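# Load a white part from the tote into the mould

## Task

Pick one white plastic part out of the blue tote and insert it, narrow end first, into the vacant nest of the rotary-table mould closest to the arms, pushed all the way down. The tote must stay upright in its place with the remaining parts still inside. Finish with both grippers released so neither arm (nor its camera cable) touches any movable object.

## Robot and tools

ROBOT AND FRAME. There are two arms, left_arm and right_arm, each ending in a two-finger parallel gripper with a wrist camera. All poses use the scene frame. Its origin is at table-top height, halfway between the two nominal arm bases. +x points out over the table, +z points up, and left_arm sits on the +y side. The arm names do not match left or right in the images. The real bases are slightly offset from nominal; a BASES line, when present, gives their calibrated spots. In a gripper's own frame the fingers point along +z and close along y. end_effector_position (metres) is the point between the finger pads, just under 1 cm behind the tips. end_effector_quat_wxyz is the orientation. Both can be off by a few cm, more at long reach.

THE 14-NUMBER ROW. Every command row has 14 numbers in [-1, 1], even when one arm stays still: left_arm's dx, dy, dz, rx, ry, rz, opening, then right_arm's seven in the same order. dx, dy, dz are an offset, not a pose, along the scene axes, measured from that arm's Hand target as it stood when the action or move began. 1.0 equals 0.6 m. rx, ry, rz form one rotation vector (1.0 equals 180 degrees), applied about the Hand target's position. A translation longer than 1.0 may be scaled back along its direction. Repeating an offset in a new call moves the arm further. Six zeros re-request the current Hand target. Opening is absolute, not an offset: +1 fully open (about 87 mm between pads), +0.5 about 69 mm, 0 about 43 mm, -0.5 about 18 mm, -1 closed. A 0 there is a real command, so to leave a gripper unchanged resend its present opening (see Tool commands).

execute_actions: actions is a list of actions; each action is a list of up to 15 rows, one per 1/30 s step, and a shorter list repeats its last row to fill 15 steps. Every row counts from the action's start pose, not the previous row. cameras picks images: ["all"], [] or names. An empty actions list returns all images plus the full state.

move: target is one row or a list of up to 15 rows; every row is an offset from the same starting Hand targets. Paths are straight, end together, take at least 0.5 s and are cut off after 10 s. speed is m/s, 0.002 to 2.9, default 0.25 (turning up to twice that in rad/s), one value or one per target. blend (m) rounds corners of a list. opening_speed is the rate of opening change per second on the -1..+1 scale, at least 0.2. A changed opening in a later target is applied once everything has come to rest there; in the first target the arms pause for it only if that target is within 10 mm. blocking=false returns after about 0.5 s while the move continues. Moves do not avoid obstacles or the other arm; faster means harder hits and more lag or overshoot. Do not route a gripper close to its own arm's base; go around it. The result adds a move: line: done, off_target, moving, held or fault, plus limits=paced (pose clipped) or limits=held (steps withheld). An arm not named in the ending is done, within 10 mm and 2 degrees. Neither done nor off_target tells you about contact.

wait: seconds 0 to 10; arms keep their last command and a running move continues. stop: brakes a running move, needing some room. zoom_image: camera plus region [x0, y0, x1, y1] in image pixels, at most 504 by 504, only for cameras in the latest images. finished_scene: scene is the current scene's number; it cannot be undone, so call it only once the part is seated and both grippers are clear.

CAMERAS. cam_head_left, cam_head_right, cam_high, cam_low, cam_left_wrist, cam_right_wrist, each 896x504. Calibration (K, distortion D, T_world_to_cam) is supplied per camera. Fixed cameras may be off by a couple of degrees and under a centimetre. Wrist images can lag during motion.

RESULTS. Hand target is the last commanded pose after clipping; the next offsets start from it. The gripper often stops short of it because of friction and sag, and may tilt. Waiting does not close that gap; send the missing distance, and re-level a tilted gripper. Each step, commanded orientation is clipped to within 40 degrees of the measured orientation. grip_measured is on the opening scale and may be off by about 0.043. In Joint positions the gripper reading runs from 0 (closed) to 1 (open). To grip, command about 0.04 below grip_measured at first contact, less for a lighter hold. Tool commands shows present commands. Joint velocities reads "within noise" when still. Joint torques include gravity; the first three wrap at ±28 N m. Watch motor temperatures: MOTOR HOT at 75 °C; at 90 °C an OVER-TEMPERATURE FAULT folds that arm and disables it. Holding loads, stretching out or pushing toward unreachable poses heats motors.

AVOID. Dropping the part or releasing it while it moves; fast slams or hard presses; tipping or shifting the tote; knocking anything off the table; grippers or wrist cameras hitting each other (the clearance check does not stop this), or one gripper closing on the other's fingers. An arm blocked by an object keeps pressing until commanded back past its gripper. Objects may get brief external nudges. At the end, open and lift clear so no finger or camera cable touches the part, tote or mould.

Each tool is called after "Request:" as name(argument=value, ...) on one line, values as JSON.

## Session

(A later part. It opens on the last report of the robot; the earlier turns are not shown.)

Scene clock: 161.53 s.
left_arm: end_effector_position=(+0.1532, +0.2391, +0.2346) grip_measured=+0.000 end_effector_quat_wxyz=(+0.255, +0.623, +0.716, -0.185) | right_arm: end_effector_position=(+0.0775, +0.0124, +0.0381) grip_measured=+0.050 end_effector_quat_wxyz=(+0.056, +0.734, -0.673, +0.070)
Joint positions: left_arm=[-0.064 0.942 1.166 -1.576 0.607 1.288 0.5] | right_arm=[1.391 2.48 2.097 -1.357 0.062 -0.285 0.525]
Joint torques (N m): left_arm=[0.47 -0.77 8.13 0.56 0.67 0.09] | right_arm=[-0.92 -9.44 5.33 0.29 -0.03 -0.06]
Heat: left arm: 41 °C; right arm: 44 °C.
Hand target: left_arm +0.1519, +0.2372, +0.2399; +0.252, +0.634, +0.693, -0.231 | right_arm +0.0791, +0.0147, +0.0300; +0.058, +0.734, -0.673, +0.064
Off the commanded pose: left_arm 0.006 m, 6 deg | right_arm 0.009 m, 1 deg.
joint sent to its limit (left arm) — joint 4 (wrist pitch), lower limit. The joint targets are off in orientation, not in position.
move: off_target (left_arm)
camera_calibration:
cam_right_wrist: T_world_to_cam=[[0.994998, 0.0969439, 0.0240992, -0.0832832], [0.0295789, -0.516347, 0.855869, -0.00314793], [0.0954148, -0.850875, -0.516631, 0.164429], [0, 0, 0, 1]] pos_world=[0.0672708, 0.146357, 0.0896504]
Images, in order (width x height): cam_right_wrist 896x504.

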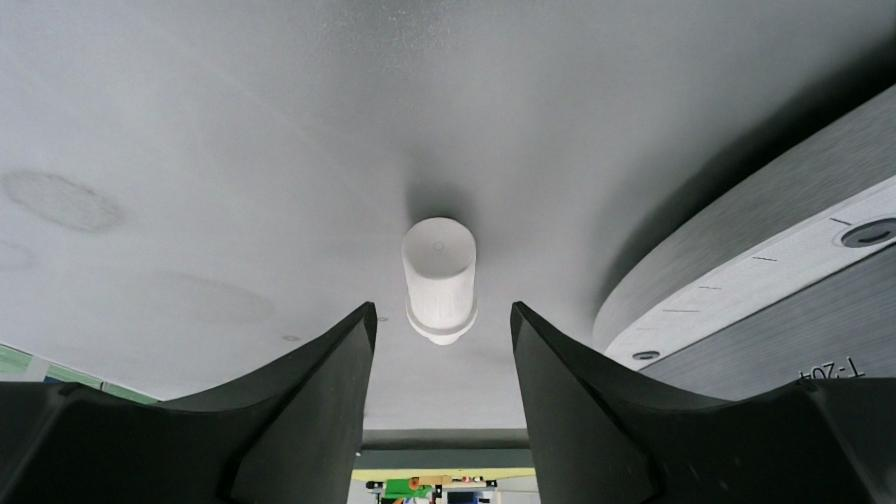

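Request:
move(target=[0,0,0,0,0,0,0,-0.001,-0.0098,-0.0325,0,0,0,0.05], cameras=["cam_right_wrist"], speed=0.06)

Scene clock: 169.87 s.
left_arm: end_effector_position=(+0.1532, +0.2391, +0.2346) grip_measured=+0.000 end_effector_quat_wxyz=(+0.255, +0.623, +0.716, -0.185) | right_arm: end_effector_position=(+0.0771, +0.0070, +0.0161) grip_measured=+0.050 end_effector_quat_wxyz=(+0.058, +0.733, -0.674, +0.071)
Joint positions: left_arm=[-0.064 0.942 1.166 -1.576 0.607 1.288 0.5] | right_arm=[1.389 2.48 2.007 -1.27 0.062 -0.285 0.525]
Joint torques (N m): left_arm=[0.49 -0.77 8.09 0.56 0.67 0.1] | right_arm=[-0.87 -10.07 4.78 0.26 -0.04 -0.04]
Motor temperatures (°C): left_arm=[29 31 41 31 28 29 28] | right_arm=[29 41 43 34 27 28 31]
Heat: left arm: 41 °C; right arm: 43 °C.
Hand target: left_arm +0.1519, +0.2372, +0.2399; +0.252, +0.634, +0.693, -0.231 | right_arm +0.0784, +0.0088, +0.0105; +0.058, +0.735, -0.673, +0.064
Off the commanded pose: left_arm 0.006 m, 6 deg | right_arm 0.006 m, 1 deg.
joint sent to its limit (left arm) — joint 4 (wrist pitch), lower limit. The joint targets are off in orientation, not in position.
move: off_target (left_arm)
camera_calibration:
cam_right_wrist: T_world_to_cam=[[0.995216, 0.0950608, 0.0225477, -0.0817913], [0.0295562, -0.512925, 0.857924, 0.0129492], [0.0931202, -0.853154, -0.513281, 0.148666], [0, 0, 0, 1]] pos_world=[0.0671734, 0.141252, 0.0670421]
Images, in order (width x height): cam_right_wrist 896x504.

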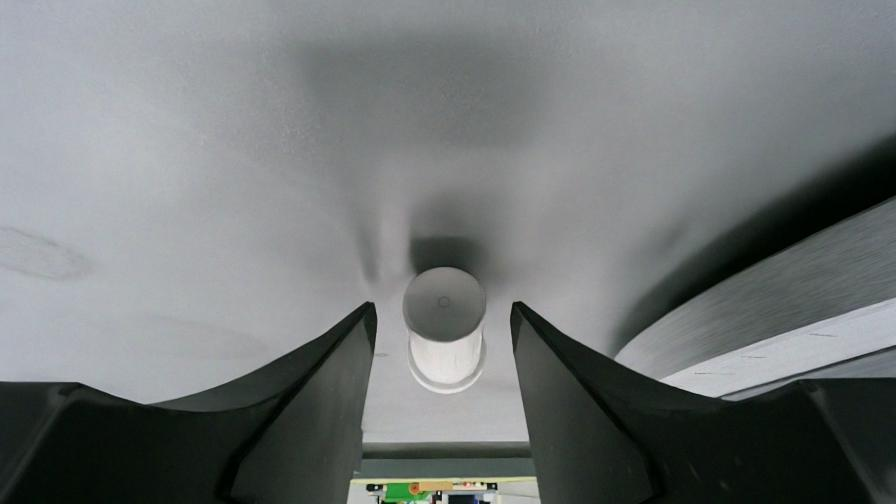

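Request:
move(target=[[0,0,0,0,0,0,0,0.0,-0.002,-0.006,0,0,0,0.05],[0,0,0,0,0,0,0,0.0,-0.002,-0.006,0,0,0,-0.46]], cameras=["cam_right_wrist"], speed=0.05, opening_speed=0.3)

Scene clock: 176.93 s.
left_arm: end_effector_position=(+0.1532, +0.2391, +0.2346) grip_measured=+0.000 end_effector_quat_wxyz=(+0.255, +0.623, +0.716, -0.185) | right_arm: end_effector_position=(+0.0769, +0.0062, +0.0121) grip_measured=-0.368 end_effector_quat_wxyz=(+0.058, +0.733, -0.674, +0.071)
Joint positions: left_arm=[-0.064 0.942 1.166 -1.576 0.607 1.288 0.5] | right_arm=[1.389 2.48 1.991 -1.254 0.062 -0.285 0.316]
Joint torques (N m): left_arm=[0.46 -0.76 8.12 0.55 0.68 0.09] | right_arm=[-0.98 -10.25 4.67 0.26 -0.01 -0.11]
Heat: left arm: 41 °C; right arm: 43 °C.
Hand target: left_arm +0.1519, +0.2372, +0.2399; +0.252, +0.634, +0.693, -0.231 | right_arm +0.0784, +0.0075, +0.0069; +0.058, +0.735, -0.673, +0.064
Off the commanded pose: left_arm 0.006 m, 6 deg | right_arm 0.006 m, 1 deg.
joint sent to its limit (left arm) — joint 4 (wrist pitch), lower limit. The joint targets are off in orientation, not in position.
move: off_target (left_arm)
camera_calibration:
cam_right_wrist: T_world_to_cam=[[0.99522, 0.0949965, 0.0226632, -0.0814174], [0.0294534, -0.513201, 0.857763, 0.0158946], [0.0931153, -0.852995, -0.513545, 0.14591], [0, 0, 0, 1]] pos_world=[0.0669736, 0.140352, 0.0631428]
Images, in order (width x height): cam_right_wrist 896x504.

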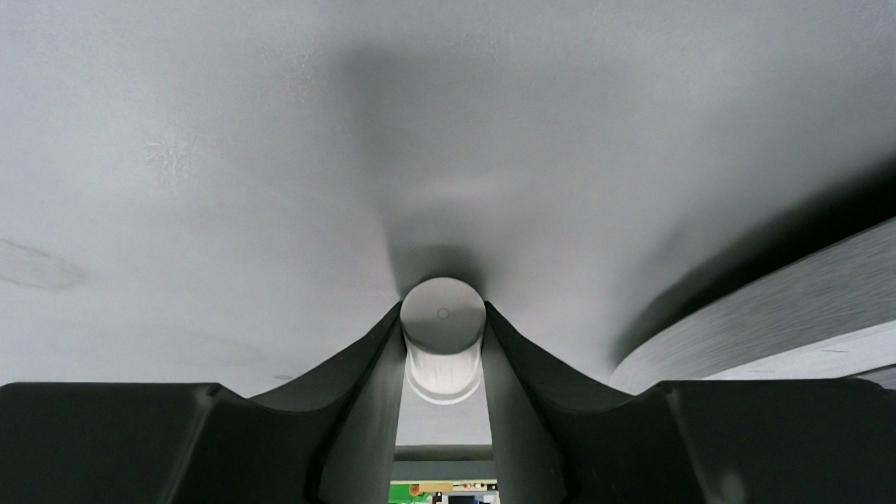

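Request:
move(target=[[0,0,0,0,0,0,0,0,0,0.17,0,0,0,-0.46],[0,0,0,0,0,0,0,0.136,-0.1125,0.405,0.4461,-0.3295,-0.3493,-0.46],[0,0,0,0,0,0,0,0.286,0.079,0.28,0.4461,-0.3295,-0.3493,-0.46]], cameras=["cam_right_wrist","cam_low","cam_head_right"], speed=[0.15,0.35,0.15])

Request:
zoom_image(camera="cam_low", region=[330, 120, 450, 240])

Request:
zoom_image(camera="cam_right_wrist", region=[340, 260, 560, 504])

Scene clock: 201.50 s.
left_arm: end_effector_position=(+0.1532, +0.2391, +0.2346) grip_measured=+0.000 end_effector_quat_wxyz=(+0.255, +0.623, +0.716, -0.185) | right_arm: end_effector_position=(+0.2463, +0.0454, +0.1677) grip_measured=-0.367 end_effector_quat_wxyz=(+0.654, -0.085, +0.750, +0.056)
Joint positions: left_arm=[-0.064 0.942 1.166 -1.576 0.607 1.288 0.5] | right_arm=[1.326 1.954 1.128 0.524 1.085 0.241 0.316]
Joint torques (N m): left_arm=[0.47 -0.77 8.1 0.55 0.68 0.09] | right_arm=[-0.65 -6.89 8.64 2.2 0.12 -0.11]
Motor temperatures (°C): left_arm=[29 30 41 30 28 29 28] | right_arm=[29 48 42 33 27 28 31]
Heat: left arm: 41 °C; right arm: 48 °C.
Hand target: left_arm +0.1519, +0.2372, +0.2399; +0.252, +0.634, +0.693, -0.231 | right_arm +0.2501, +0.0548, +0.1748; +0.659, -0.077, +0.745, +0.070
Off the commanded pose: left_arm 0.006 m, 6 deg | right_arm 0.012 m, 2 deg.
joint sent to its limit (left arm) — joint 4 (wrist pitch), lower limit. The joint targets are off in orientation, not in position.
move: off_target (left_arm, right_arm)
camera_calibration:
cam_right_wrist: T_world_to_cam=[[0.187888, -0.981531, 0.035975, -0.0117673], [-0.816044, -0.176383, -0.550419, 0.326646], [0.546599, 0.0740596, -0.834113, 0.143447], [0, 0, 0, 1]] pos_world=[0.190361, 0.0354414, 0.299866]
Images, in order (width x height): cam_head_right 896x504, cam_low 896x504, cam_right_wrist 896x504.

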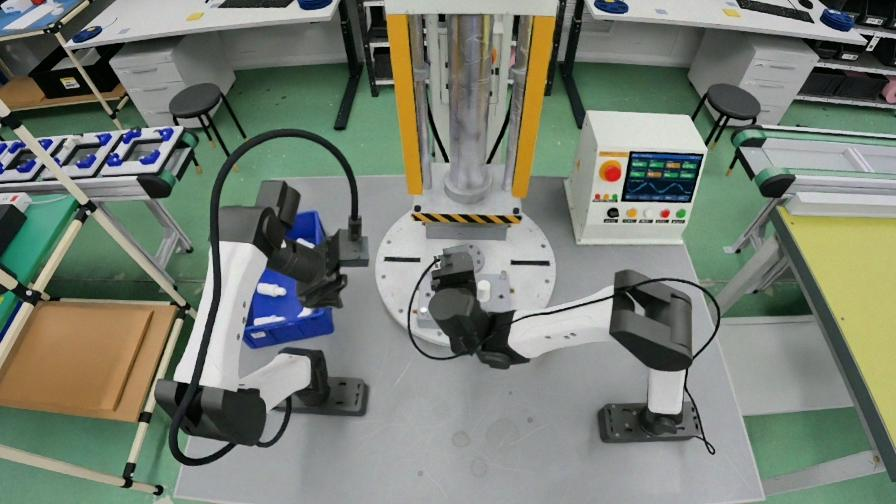

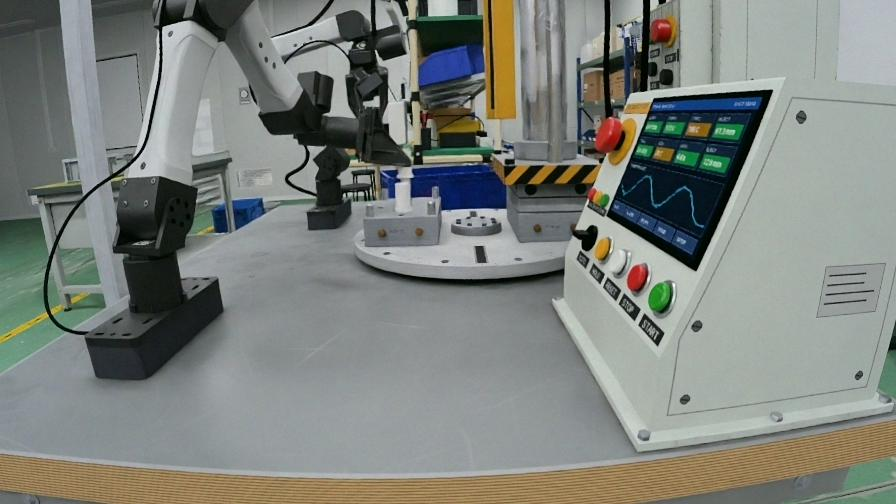

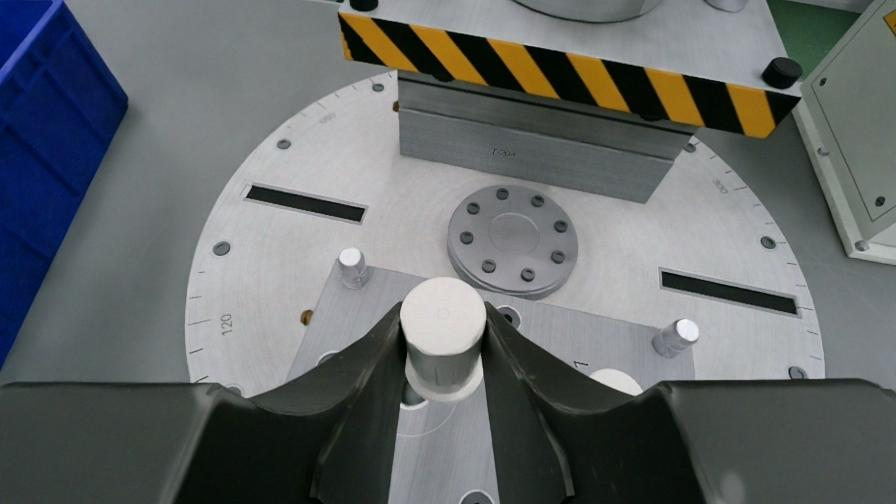

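Scaled by 4.200 from the camera's 896x504 image, which has a finer 1280x720 frame.

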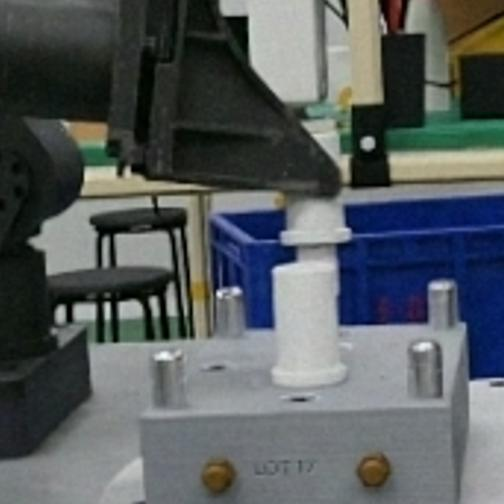

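Scaled by 2.066 from the camera's 896x504 image, which has a finer 1280x720 frame.

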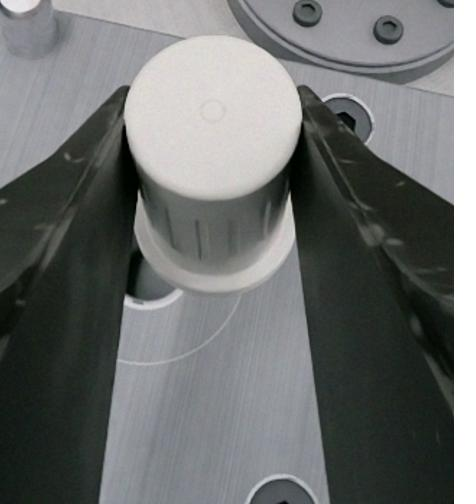

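Request:
move(target=[0,0,0,0,0,0,0,0.002,0.0125,-0.01,0,0,0,-0.46], cameras=["cam_right_wrist","cam_low","cam_head_right"], speed=0.06)

Request:
zoom_image(camera="cam_right_wrist", region=[340, 260, 560, 504])

Request:
zoom_image(camera="cam_low", region=[380, 130, 430, 230])

Scene clock: 226.93 s.
left_arm: end_effector_position=(+0.1532, +0.2391, +0.2346) grip_measured=+0.000 end_effector_quat_wxyz=(+0.255, +0.623, +0.716, -0.185) | right_arm: end_effector_position=(+0.2482, +0.0527, +0.1621) grip_measured=-0.367 end_effector_quat_wxyz=(+0.654, -0.085, +0.750, +0.056)
Joint positions: left_arm=[-0.064 0.942 1.166 -1.576 0.607 1.288 0.5] | right_arm=[1.326 1.99 1.155 0.533 1.085 0.241 0.316]
Joint torques (N m): left_arm=[0.49 -0.76 8.09 0.55 0.67 0.09] | right_arm=[-0.44 -6.98 8.81 2.17 0.17 -0.09]
Heat: left arm: 41 °C; right arm: 45 °C.
Hand target: left_arm +0.1519, +0.2372, +0.2399; +0.252, +0.634, +0.693, -0.231 | right_arm +0.2513, +0.0623, +0.1688; +0.659, -0.077, +0.745, +0.069
Off the commanded pose: left_arm 0.006 m, 6 deg | right_arm 0.012 m, 2 deg.
joint sent to its limit (left arm) — joint 4 (wrist pitch), lower limit. The joint targets are off in orientation, not in position.
move: off_target (left_arm, right_arm)
camera_calibration:
cam_right_wrist: T_world_to_cam=[[0.188257, -0.981435, 0.0366627, -0.00503409], [-0.816024, -0.177083, -0.550224, 0.326372], [0.546502, 0.0736659, -0.834212, 0.137261], [0, 0, 0, 1]] pos_world=[0.192262, 0.0427427, 0.294267]
Images, in order (width x height): cam_head_right 896x504, cam_low 896x504, cam_right_wrist 896x504.

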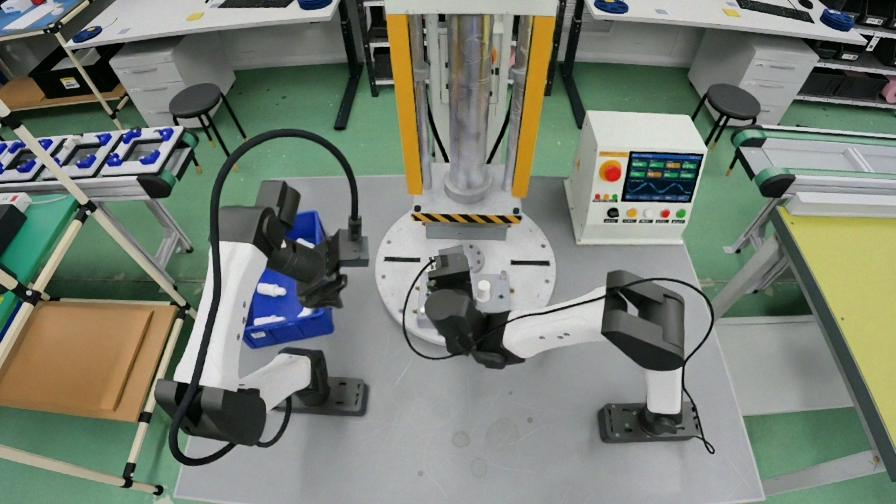

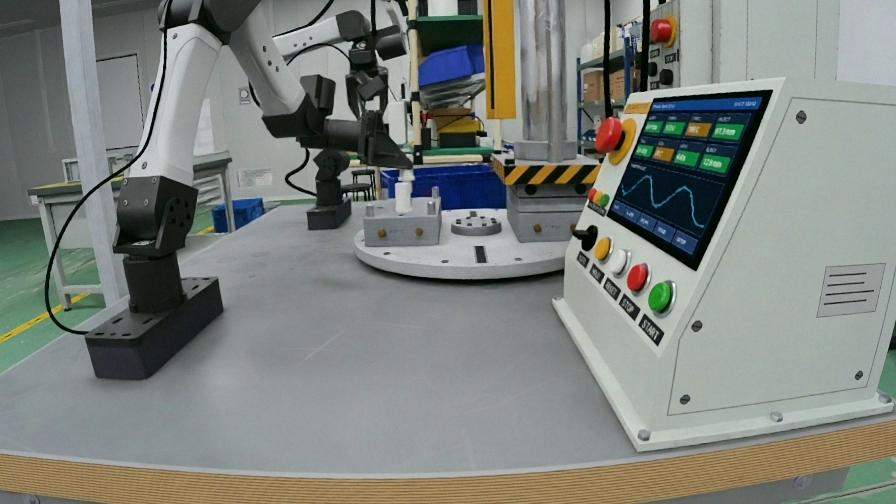

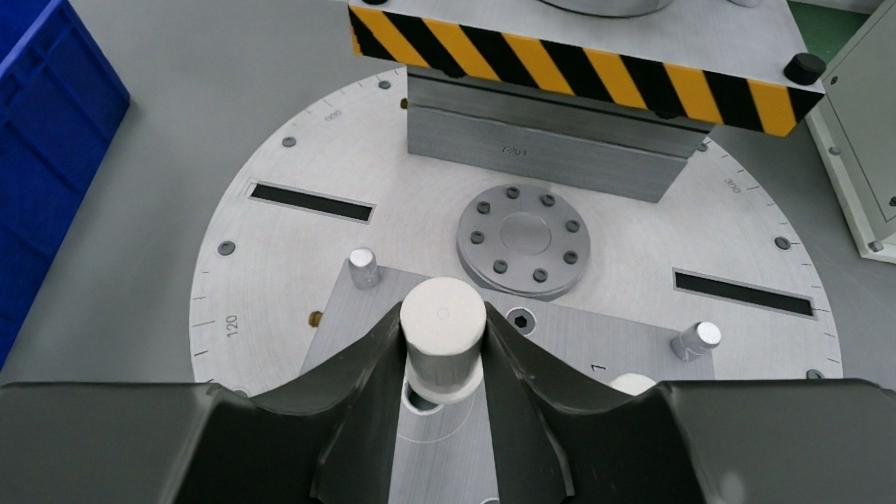

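Scaled by 2.066 from the camera's 896x504 image, which has a finer 1280x720 frame.

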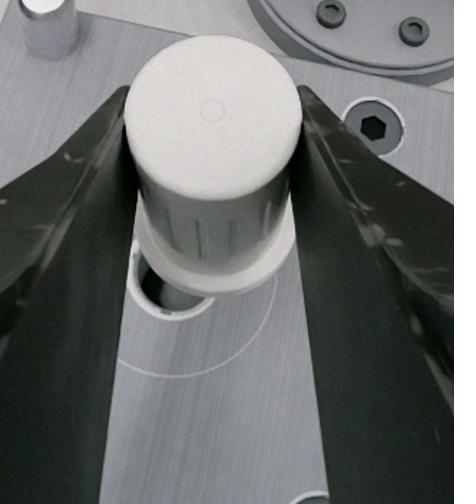

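Scaled by 5.040 from the camera's 896x504 image, which has a finer 1280x720 frame.

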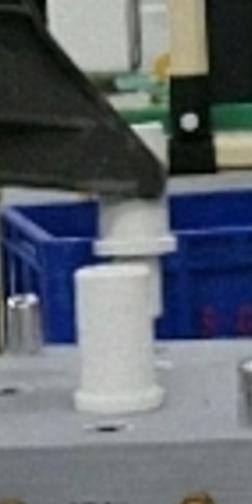

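Request:
move(target=[0,0,0,0,0,0,0,0.001,0.0115,-0.008,0,0,0,-0.46], cameras=["cam_right_wrist","cam_low"], speed=0.06)

Request:
zoom_image(camera="cam_right_wrist", region=[340, 260, 560, 504])

Scene clock: 236.33 s.
left_arm: end_effector_position=(+0.1532, +0.2391, +0.2346) grip_measured=+0.000 end_effector_quat_wxyz=(+0.255, +0.623, +0.716, -0.185) | right_arm: end_effector_position=(+0.2500, +0.0592, +0.1576) grip_measured=-0.368 end_effector_quat_wxyz=(+0.654, -0.086, +0.750, +0.055)
Joint positions: left_arm=[-0.064 0.942 1.166 -1.576 0.607 1.288 0.5] | right_arm=[1.326 2.021 1.182 0.536 1.085 0.241 0.316]
Joint torques (N m): left_arm=[0.49 -0.77 8.1 0.56 0.67 0.09] | right_arm=[-0.12 -7.28 8.75 2.19 0.16 -0.06]
Heat: left arm: 41 °C; right arm: 45 °C.
Hand target: left_arm +0.1519, +0.2372, +0.2399; +0.252, +0.634, +0.693, -0.231 | right_arm +0.2519, +0.0693, +0.1641; +0.659, -0.077, +0.745, +0.070
Off the commanded pose: left_arm 0.006 m, 6 deg | right_arm 0.012 m, 2 deg.
joint sent to its limit (left arm) — joint 4 (wrist pitch), lower limit. The joint targets are off in orientation, not in position.
move: off_target (left_arm, right_arm)
camera_calibration:
cam_right_wrist: T_world_to_cam=[[0.188284, -0.981392, 0.0376565, 0.00105112], [-0.816225, -0.17769, -0.549731, 0.326615], [0.546193, 0.0727695, -0.834493, 0.132245], [0, 0, 0, 1]] pos_world=[0.194162, 0.0494443, 0.289869]
Images, in order (width x height): cam_low 896x504, cam_right_wrist 896x504.

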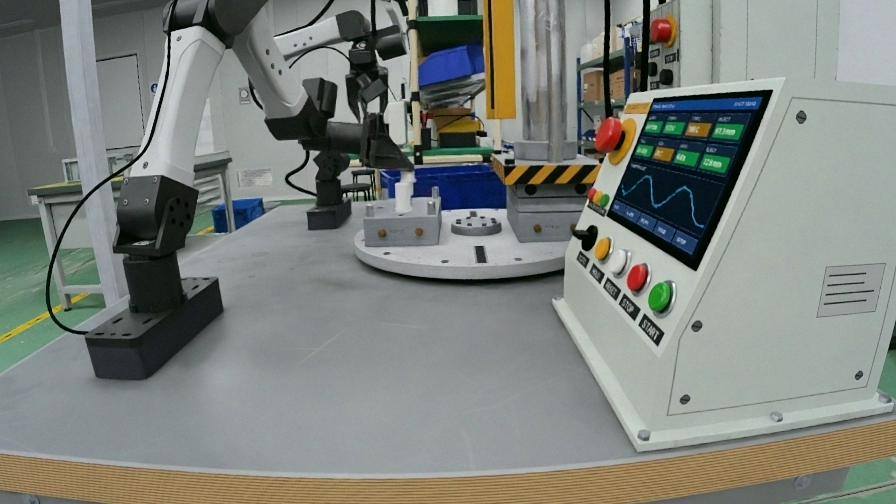

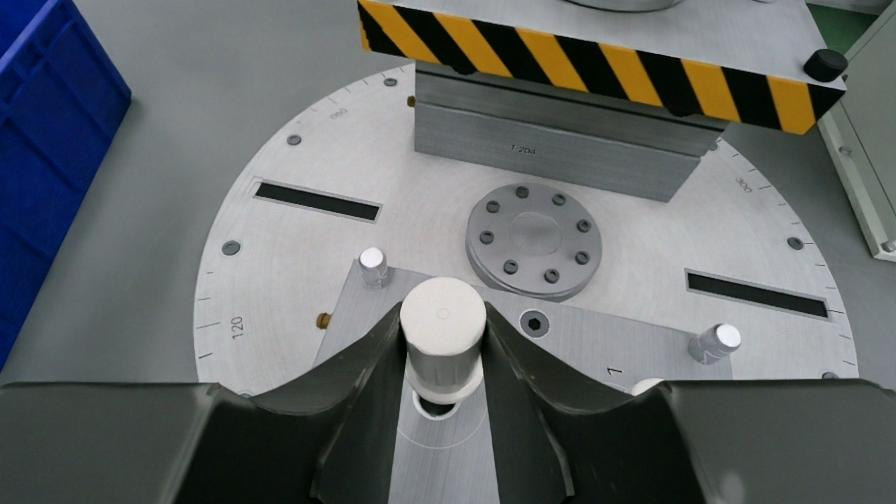

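Scaled by 2.066 from the camera's 896x504 image, which has a finer 1280x720 frame.

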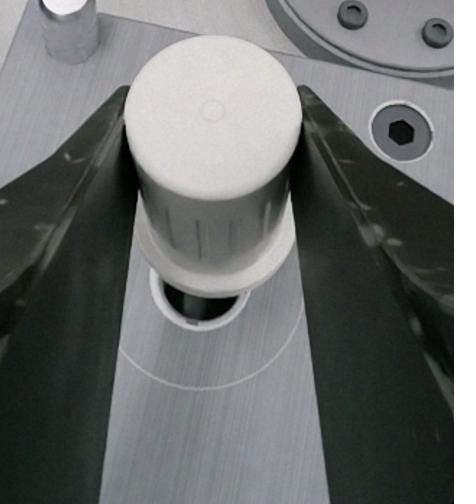

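Request:
move(target=[0,0,0,0,0,0,0,-0.0025,0.0,-0.017,0,0,0,-0.46], cameras=["cam_right_wrist","cam_low"], speed=0.04)

Request:
zoom_image(camera="cam_right_wrist", region=[340, 260, 560, 504])

Request:
zoom_image(camera="cam_low", region=[380, 150, 430, 230])

Scene clock: 256.27 s.
left_arm: end_effector_position=(+0.1532, +0.2391, +0.2346) grip_measured=+0.000 end_effector_quat_wxyz=(+0.255, +0.623, +0.716, -0.185) | right_arm: end_effector_position=(+0.2508, +0.0621, +0.1524) grip_measured=-0.367 end_effector_quat_wxyz=(+0.655, -0.082, +0.749, +0.060)
Joint positions: left_arm=[-0.064 0.942 1.166 -1.576 0.607 1.288 0.5] | right_arm=[1.326 2.042 1.182 0.569 1.085 0.241 0.316]
Joint torques (N m): left_arm=[0.44 -0.8 8.12 0.56 0.68 0.09] | right_arm=[0.12 -7.35 7.28 2.16 0.19 -0.01]
Motor temperatures (°C): left_arm=[29 30 42 30 28 29 28] | right_arm=[29 44 46 39 27 28 32]
Heat: left arm: 42 °C; right arm: 46 °C.
Hand target: left_arm +0.1519, +0.2372, +0.2399; +0.252, +0.634, +0.693, -0.231 | right_arm +0.2504, +0.0692, +0.1539; +0.659, -0.077, +0.745, +0.070
Off the commanded pose: left_arm 0.006 m, 6 deg | right_arm 0.007 m, 1 deg.
joint sent to its limit (left arm) — joint 4 (wrist pitch), lower limit. The joint targets are off in orientation, not in position.
move: off_target (left_arm)
camera_calibration:
cam_right_wrist: T_world_to_cam=[[0.188227, -0.981753, 0.0270469, 0.00558835], [-0.81443, -0.171419, -0.554364, 0.324801], [0.548885, 0.0823185, -0.831835, 0.12556], [0, 0, 0, 1]] pos_world=[0.194557, 0.0508276, 0.284352]
Images, in order (width x height): cam_low 896x504, cam_right_wrist 896x504.

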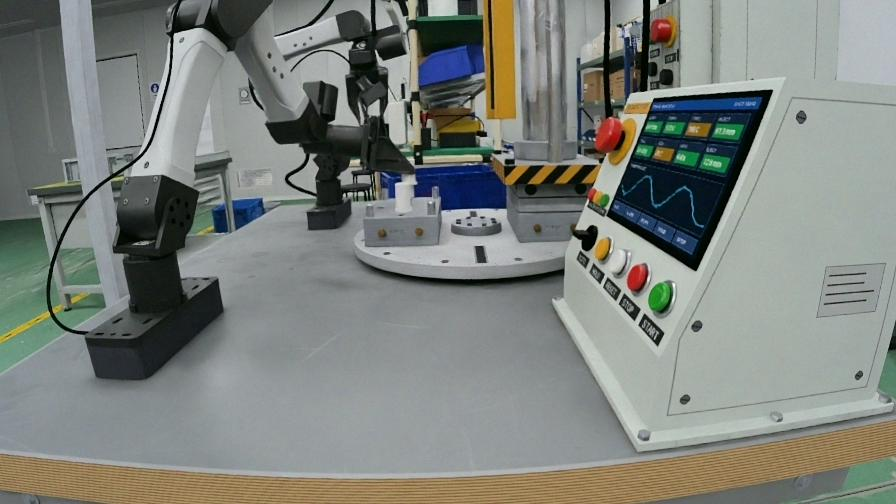

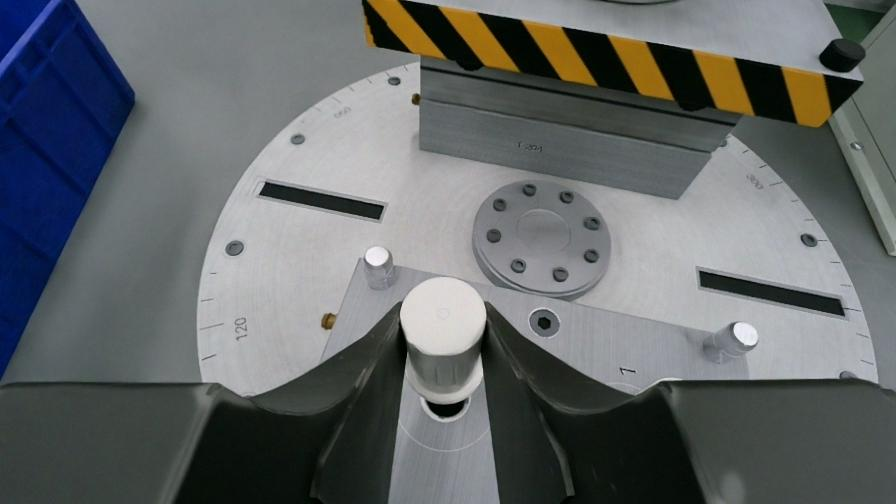

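Scaled by 2.066 from the camera's 896x504 image, which has a finer 1280x720 frame.

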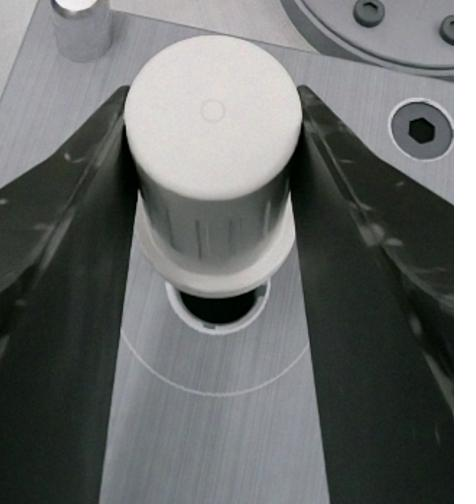

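Scaled by 6.300 from the camera's 896x504 image, which has a finer 1280x720 frame.

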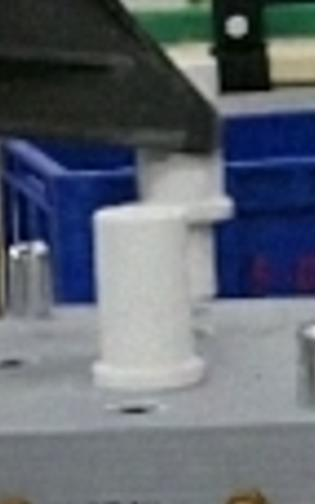

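Request:
move(target=[0,0,0,0,0,0,0,-0.0035,-0.006,-0.003,0,0,0,-0.46], cameras=["cam_right_wrist"], speed=0.04)

Request:
zoom_image(camera="cam_right_wrist", region=[340, 260, 560, 504])

Scene clock: 267.20 s.
left_arm: end_effector_position=(+0.1532, +0.2391, +0.2346) grip_measured=+0.000 end_effector_quat_wxyz=(+0.255, +0.623, +0.716, -0.185) | right_arm: end_effector_position=(+0.2511, +0.0631, +0.1541) grip_measured=-0.367 end_effector_quat_wxyz=(+0.657, -0.078, +0.747, +0.064)
Joint positions: left_arm=[-0.064 0.942 1.166 -1.576 0.607 1.288 0.5] | right_arm=[1.326 2.042 1.182 0.581 1.085 0.241 0.316]
Joint torques (N m): left_arm=[0.44 -0.76 8.1 0.55 0.67 0.1] | right_arm=[0.39 -7.94 5.35 2.17 0.24 -0.03]
Heat: left arm: 42 °C; right arm: 46 °C.
Hand target: left_arm +0.1519, +0.2372, +0.2399; +0.252, +0.634, +0.693, -0.231 | right_arm +0.2483, +0.0656, +0.1521; +0.659, -0.077, +0.745, +0.070
Off the commanded pose: left_arm 0.006 m, 6 deg | right_arm 0.004 m, 1 deg.
joint sent to its limit (left arm) — joint 4 (wrist pitch), lower limit. The joint targets are off in orientation, not in position.
move: off_target (left_arm)
camera_calibration:
cam_right_wrist: T_world_to_cam=[[0.18812, -0.982008, 0.0164354, 0.00814805], [-0.812717, -0.165042, -0.558795, 0.325925], [0.551454, 0.0917634, -0.829143, 0.125121], [0, 0, 0, 1]] pos_world=[0.194353, 0.0503111, 0.285735]
Images, in order (width x height): cam_right_wrist 896x504.

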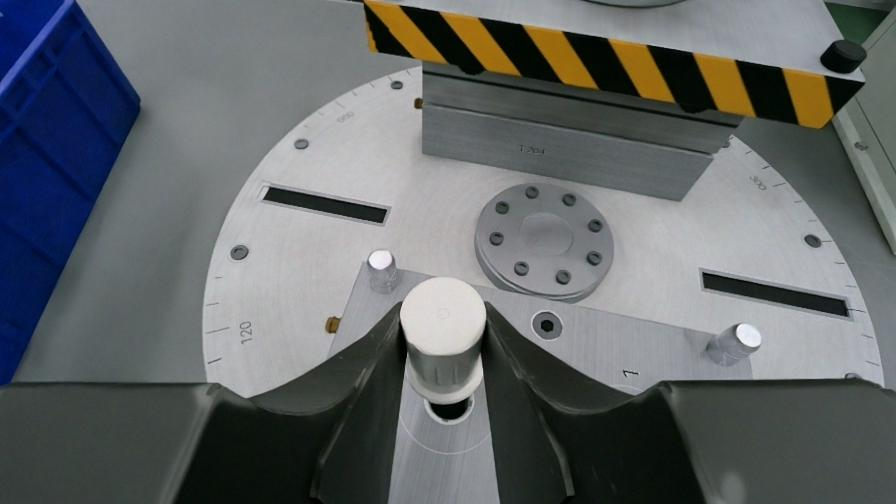

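Scaled by 2.066 from the camera's 896x504 image, which has a finer 1280x720 frame.

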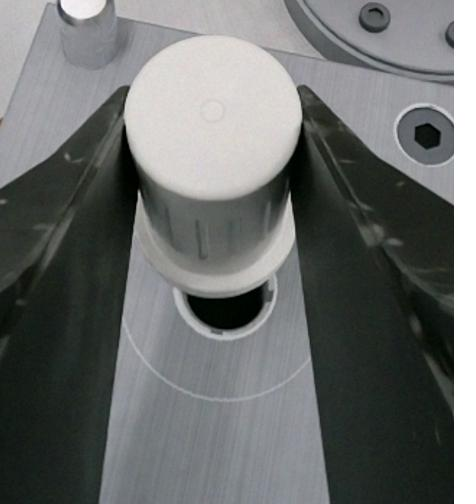

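Request:
move(target=[0,0,0,0,0,0,0,-0.004,-0.012,0.0,0,0,0,-0.46], cameras=["cam_right_wrist"], speed=0.04)

Request:
zoom_image(camera="cam_right_wrist", region=[340, 260, 560, 504])

Scene clock: 279.90 s.
left_arm: end_effector_position=(+0.1532, +0.2391, +0.2346) grip_measured=+0.000 end_effector_quat_wxyz=(+0.255, +0.623, +0.716, -0.185) | right_arm: end_effector_position=(+0.2486, +0.0559, +0.1430) grip_measured=-0.368 end_effector_quat_wxyz=(+0.653, -0.086, +0.750, +0.056)
Joint positions: left_arm=[-0.064 0.942 1.166 -1.576 0.607 1.288 0.5] | right_arm=[1.327 2.042 1.145 0.594 1.085 0.241 0.316]
Joint torques (N m): left_arm=[0.47 -0.76 8.1 0.55 0.66 0.09] | right_arm=[0.32 -9.76 5.15 2.19 0.26 -0.01]
Heat: left arm: 42 °C; right arm: 46 °C.
Hand target: left_arm +0.1519, +0.2372, +0.2399; +0.252, +0.634, +0.693, -0.231 | right_arm +0.2459, +0.0584, +0.1521; +0.659, -0.077, +0.745, +0.070
Off the commanded pose: left_arm 0.006 m, 6 deg | right_arm 0.010 m, 2 deg.
joint sent to its limit (left arm) — joint 4 (wrist pitch), lower limit. The joint targets are off in orientation, not in position.
move: off_target (left_arm)
camera_calibration:
cam_right_wrist: T_world_to_cam=[[0.189378, -0.981156, 0.0383302, -0.00168184], [-0.816093, -0.178985, -0.549506, 0.316853], [0.546011, 0.0727832, -0.83461, 0.121126], [0, 0, 0, 1]] pos_world=[0.192764, 0.046246, 0.27527]
Images, in order (width x height): cam_right_wrist 896x504.

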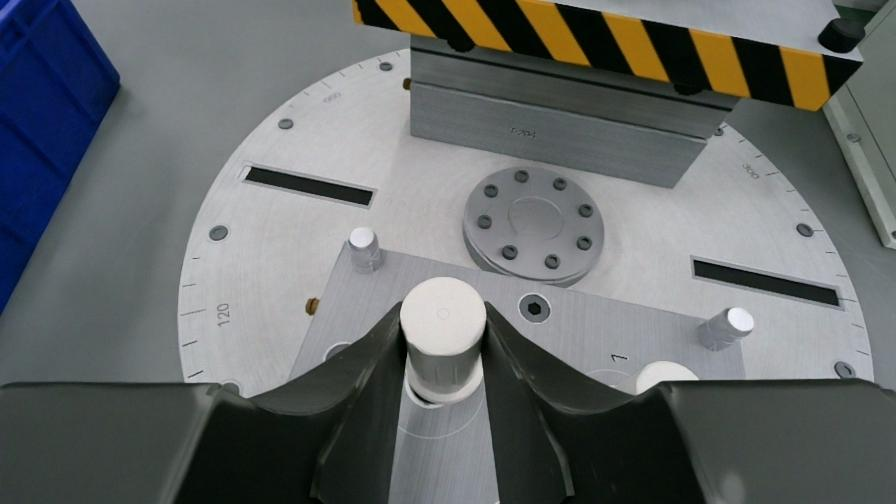

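Scaled by 2.066 from the camera's 896x504 image, which has a finer 1280x720 frame.

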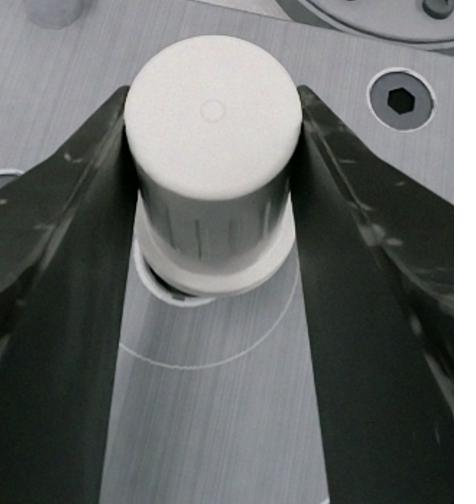

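Request:
move(target=[0,0,0,0,0,0,0,-0.0032,0.0068,0.003,0,0,0,-0.46], cameras=["cam_right_wrist"], speed=0.04)

Request:
zoom_image(camera="cam_right_wrist", region=[340, 260, 560, 504])

Scene clock: 291.50 s.
left_arm: end_effector_position=(+0.1532, +0.2391, +0.2346) grip_measured=+0.000 end_effector_quat_wxyz=(+0.255, +0.623, +0.716, -0.185) | right_arm: end_effector_position=(+0.2445, +0.0586, +0.1431) grip_measured=-0.367 end_effector_quat_wxyz=(+0.653, -0.090, +0.749, +0.059)
Joint positions: left_arm=[-0.064 0.942 1.166 -1.576 0.607 1.288 0.5] | right_arm=[1.337 2.042 1.145 0.594 1.085 0.241 0.316]
Joint torques (N m): left_arm=[0.47 -0.75 8.17 0.55 0.66 0.09] | right_arm=[0.14 -9.18 7.02 2.01 0.32 0.02]
Heat: left arm: 42 °C; right arm: 48 °C.
Hand target: left_arm +0.1519, +0.2372, +0.2399; +0.252, +0.634, +0.693, -0.231 | right_arm +0.2440, +0.0625, +0.1539; +0.659, -0.077, +0.745, +0.070
Off the commanded pose: left_arm 0.006 m, 6 deg | right_arm 0.012 m, 2 deg.
joint sent to its limit (left arm) — joint 4 (wrist pitch), lower limit. The joint targets are off in orientation, not in position.
move: off_target (left_arm, right_arm)
camera_calibration:
cam_right_wrist: T_world_to_cam=[[0.198822, -0.979312, 0.0376518, -0.000628506], [-0.814237, -0.186445, -0.549779, 0.314018], [0.545425, 0.0786503, -0.834461, 0.123079], [0, 0, 0, 1]] pos_world=[0.18868, 0.0482514, 0.275369]
Images, in order (width x height): cam_right_wrist 896x504.

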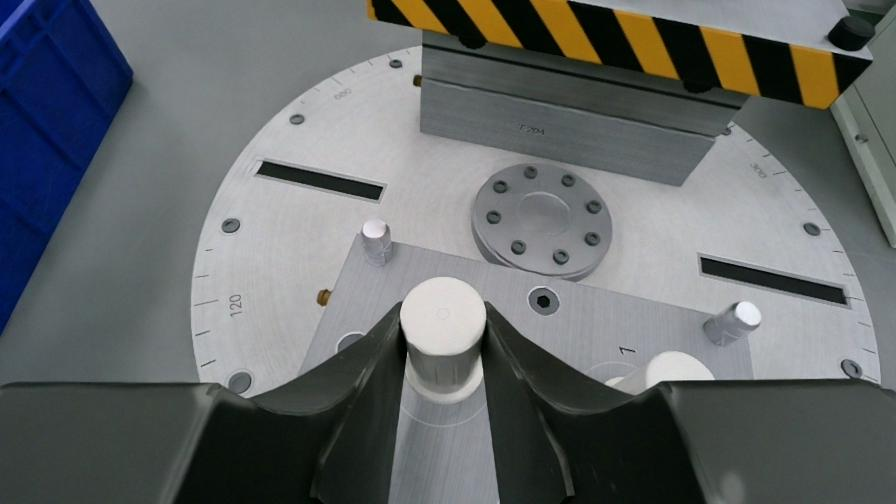

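Scaled by 2.066 from the camera's 896x504 image, which has a finer 1280x720 frame.

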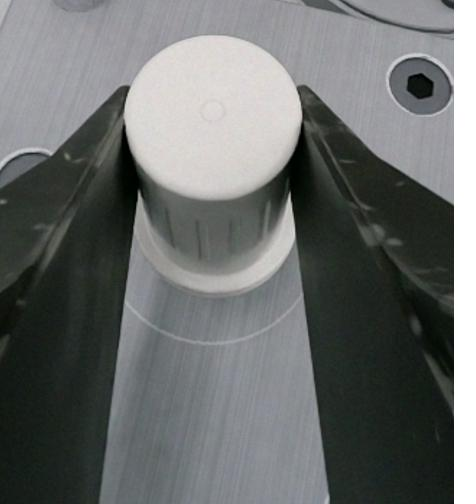

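Request:
move(target=[0,0,0,0,0,0,0,0.018,-0.012,0.04,0,0,0,-0.46], cameras=[], speed=0.08)

Scene clock: 302.90 s.
left_arm: end_effector_position=(+0.1532, +0.2391, +0.2346) grip_measured=+0.000 end_effector_quat_wxyz=(+0.255, +0.623, +0.716, -0.185) | right_arm: end_effector_position=(+0.2526, +0.0511, +0.1521) grip_measured=-0.368 end_effector_quat_wxyz=(+0.652, -0.089, +0.751, +0.051)
Joint positions: left_arm=[-0.064 0.942 1.166 -1.576 0.607 1.288 0.5] | right_arm=[1.315 2.012 1.145 0.56 1.075 0.232 0.316]
Joint torques (N m): left_arm=[0.47 -0.79 8.14 0.56 0.67 0.09] | right_arm=[-0.62 -11.63 8.01 1.75 0.13 -0.09]
Motor temperatures (°C): left_arm=[29 30 42 30 28 29 28] | right_arm=[29 49 44 38 27 28 32]
Heat: left arm: 42 °C; right arm: 49 °C.
Hand target: left_arm +0.1519, +0.2372, +0.2399; +0.252, +0.634, +0.693, -0.231 | right_arm +0.2547, +0.0554, +0.1778; +0.659, -0.078, +0.745, +0.070
Off the commanded pose: left_arm 0.006 m, 6 deg | right_arm 0.026 m, 3 deg.
joint sent to its limit (left arm) — joint 4 (wrist pitch), lower limit. The joint targets are off in orientation, not in position.
move: off_target (left_arm, right_arm)
No camera images: "cameras" was empty.


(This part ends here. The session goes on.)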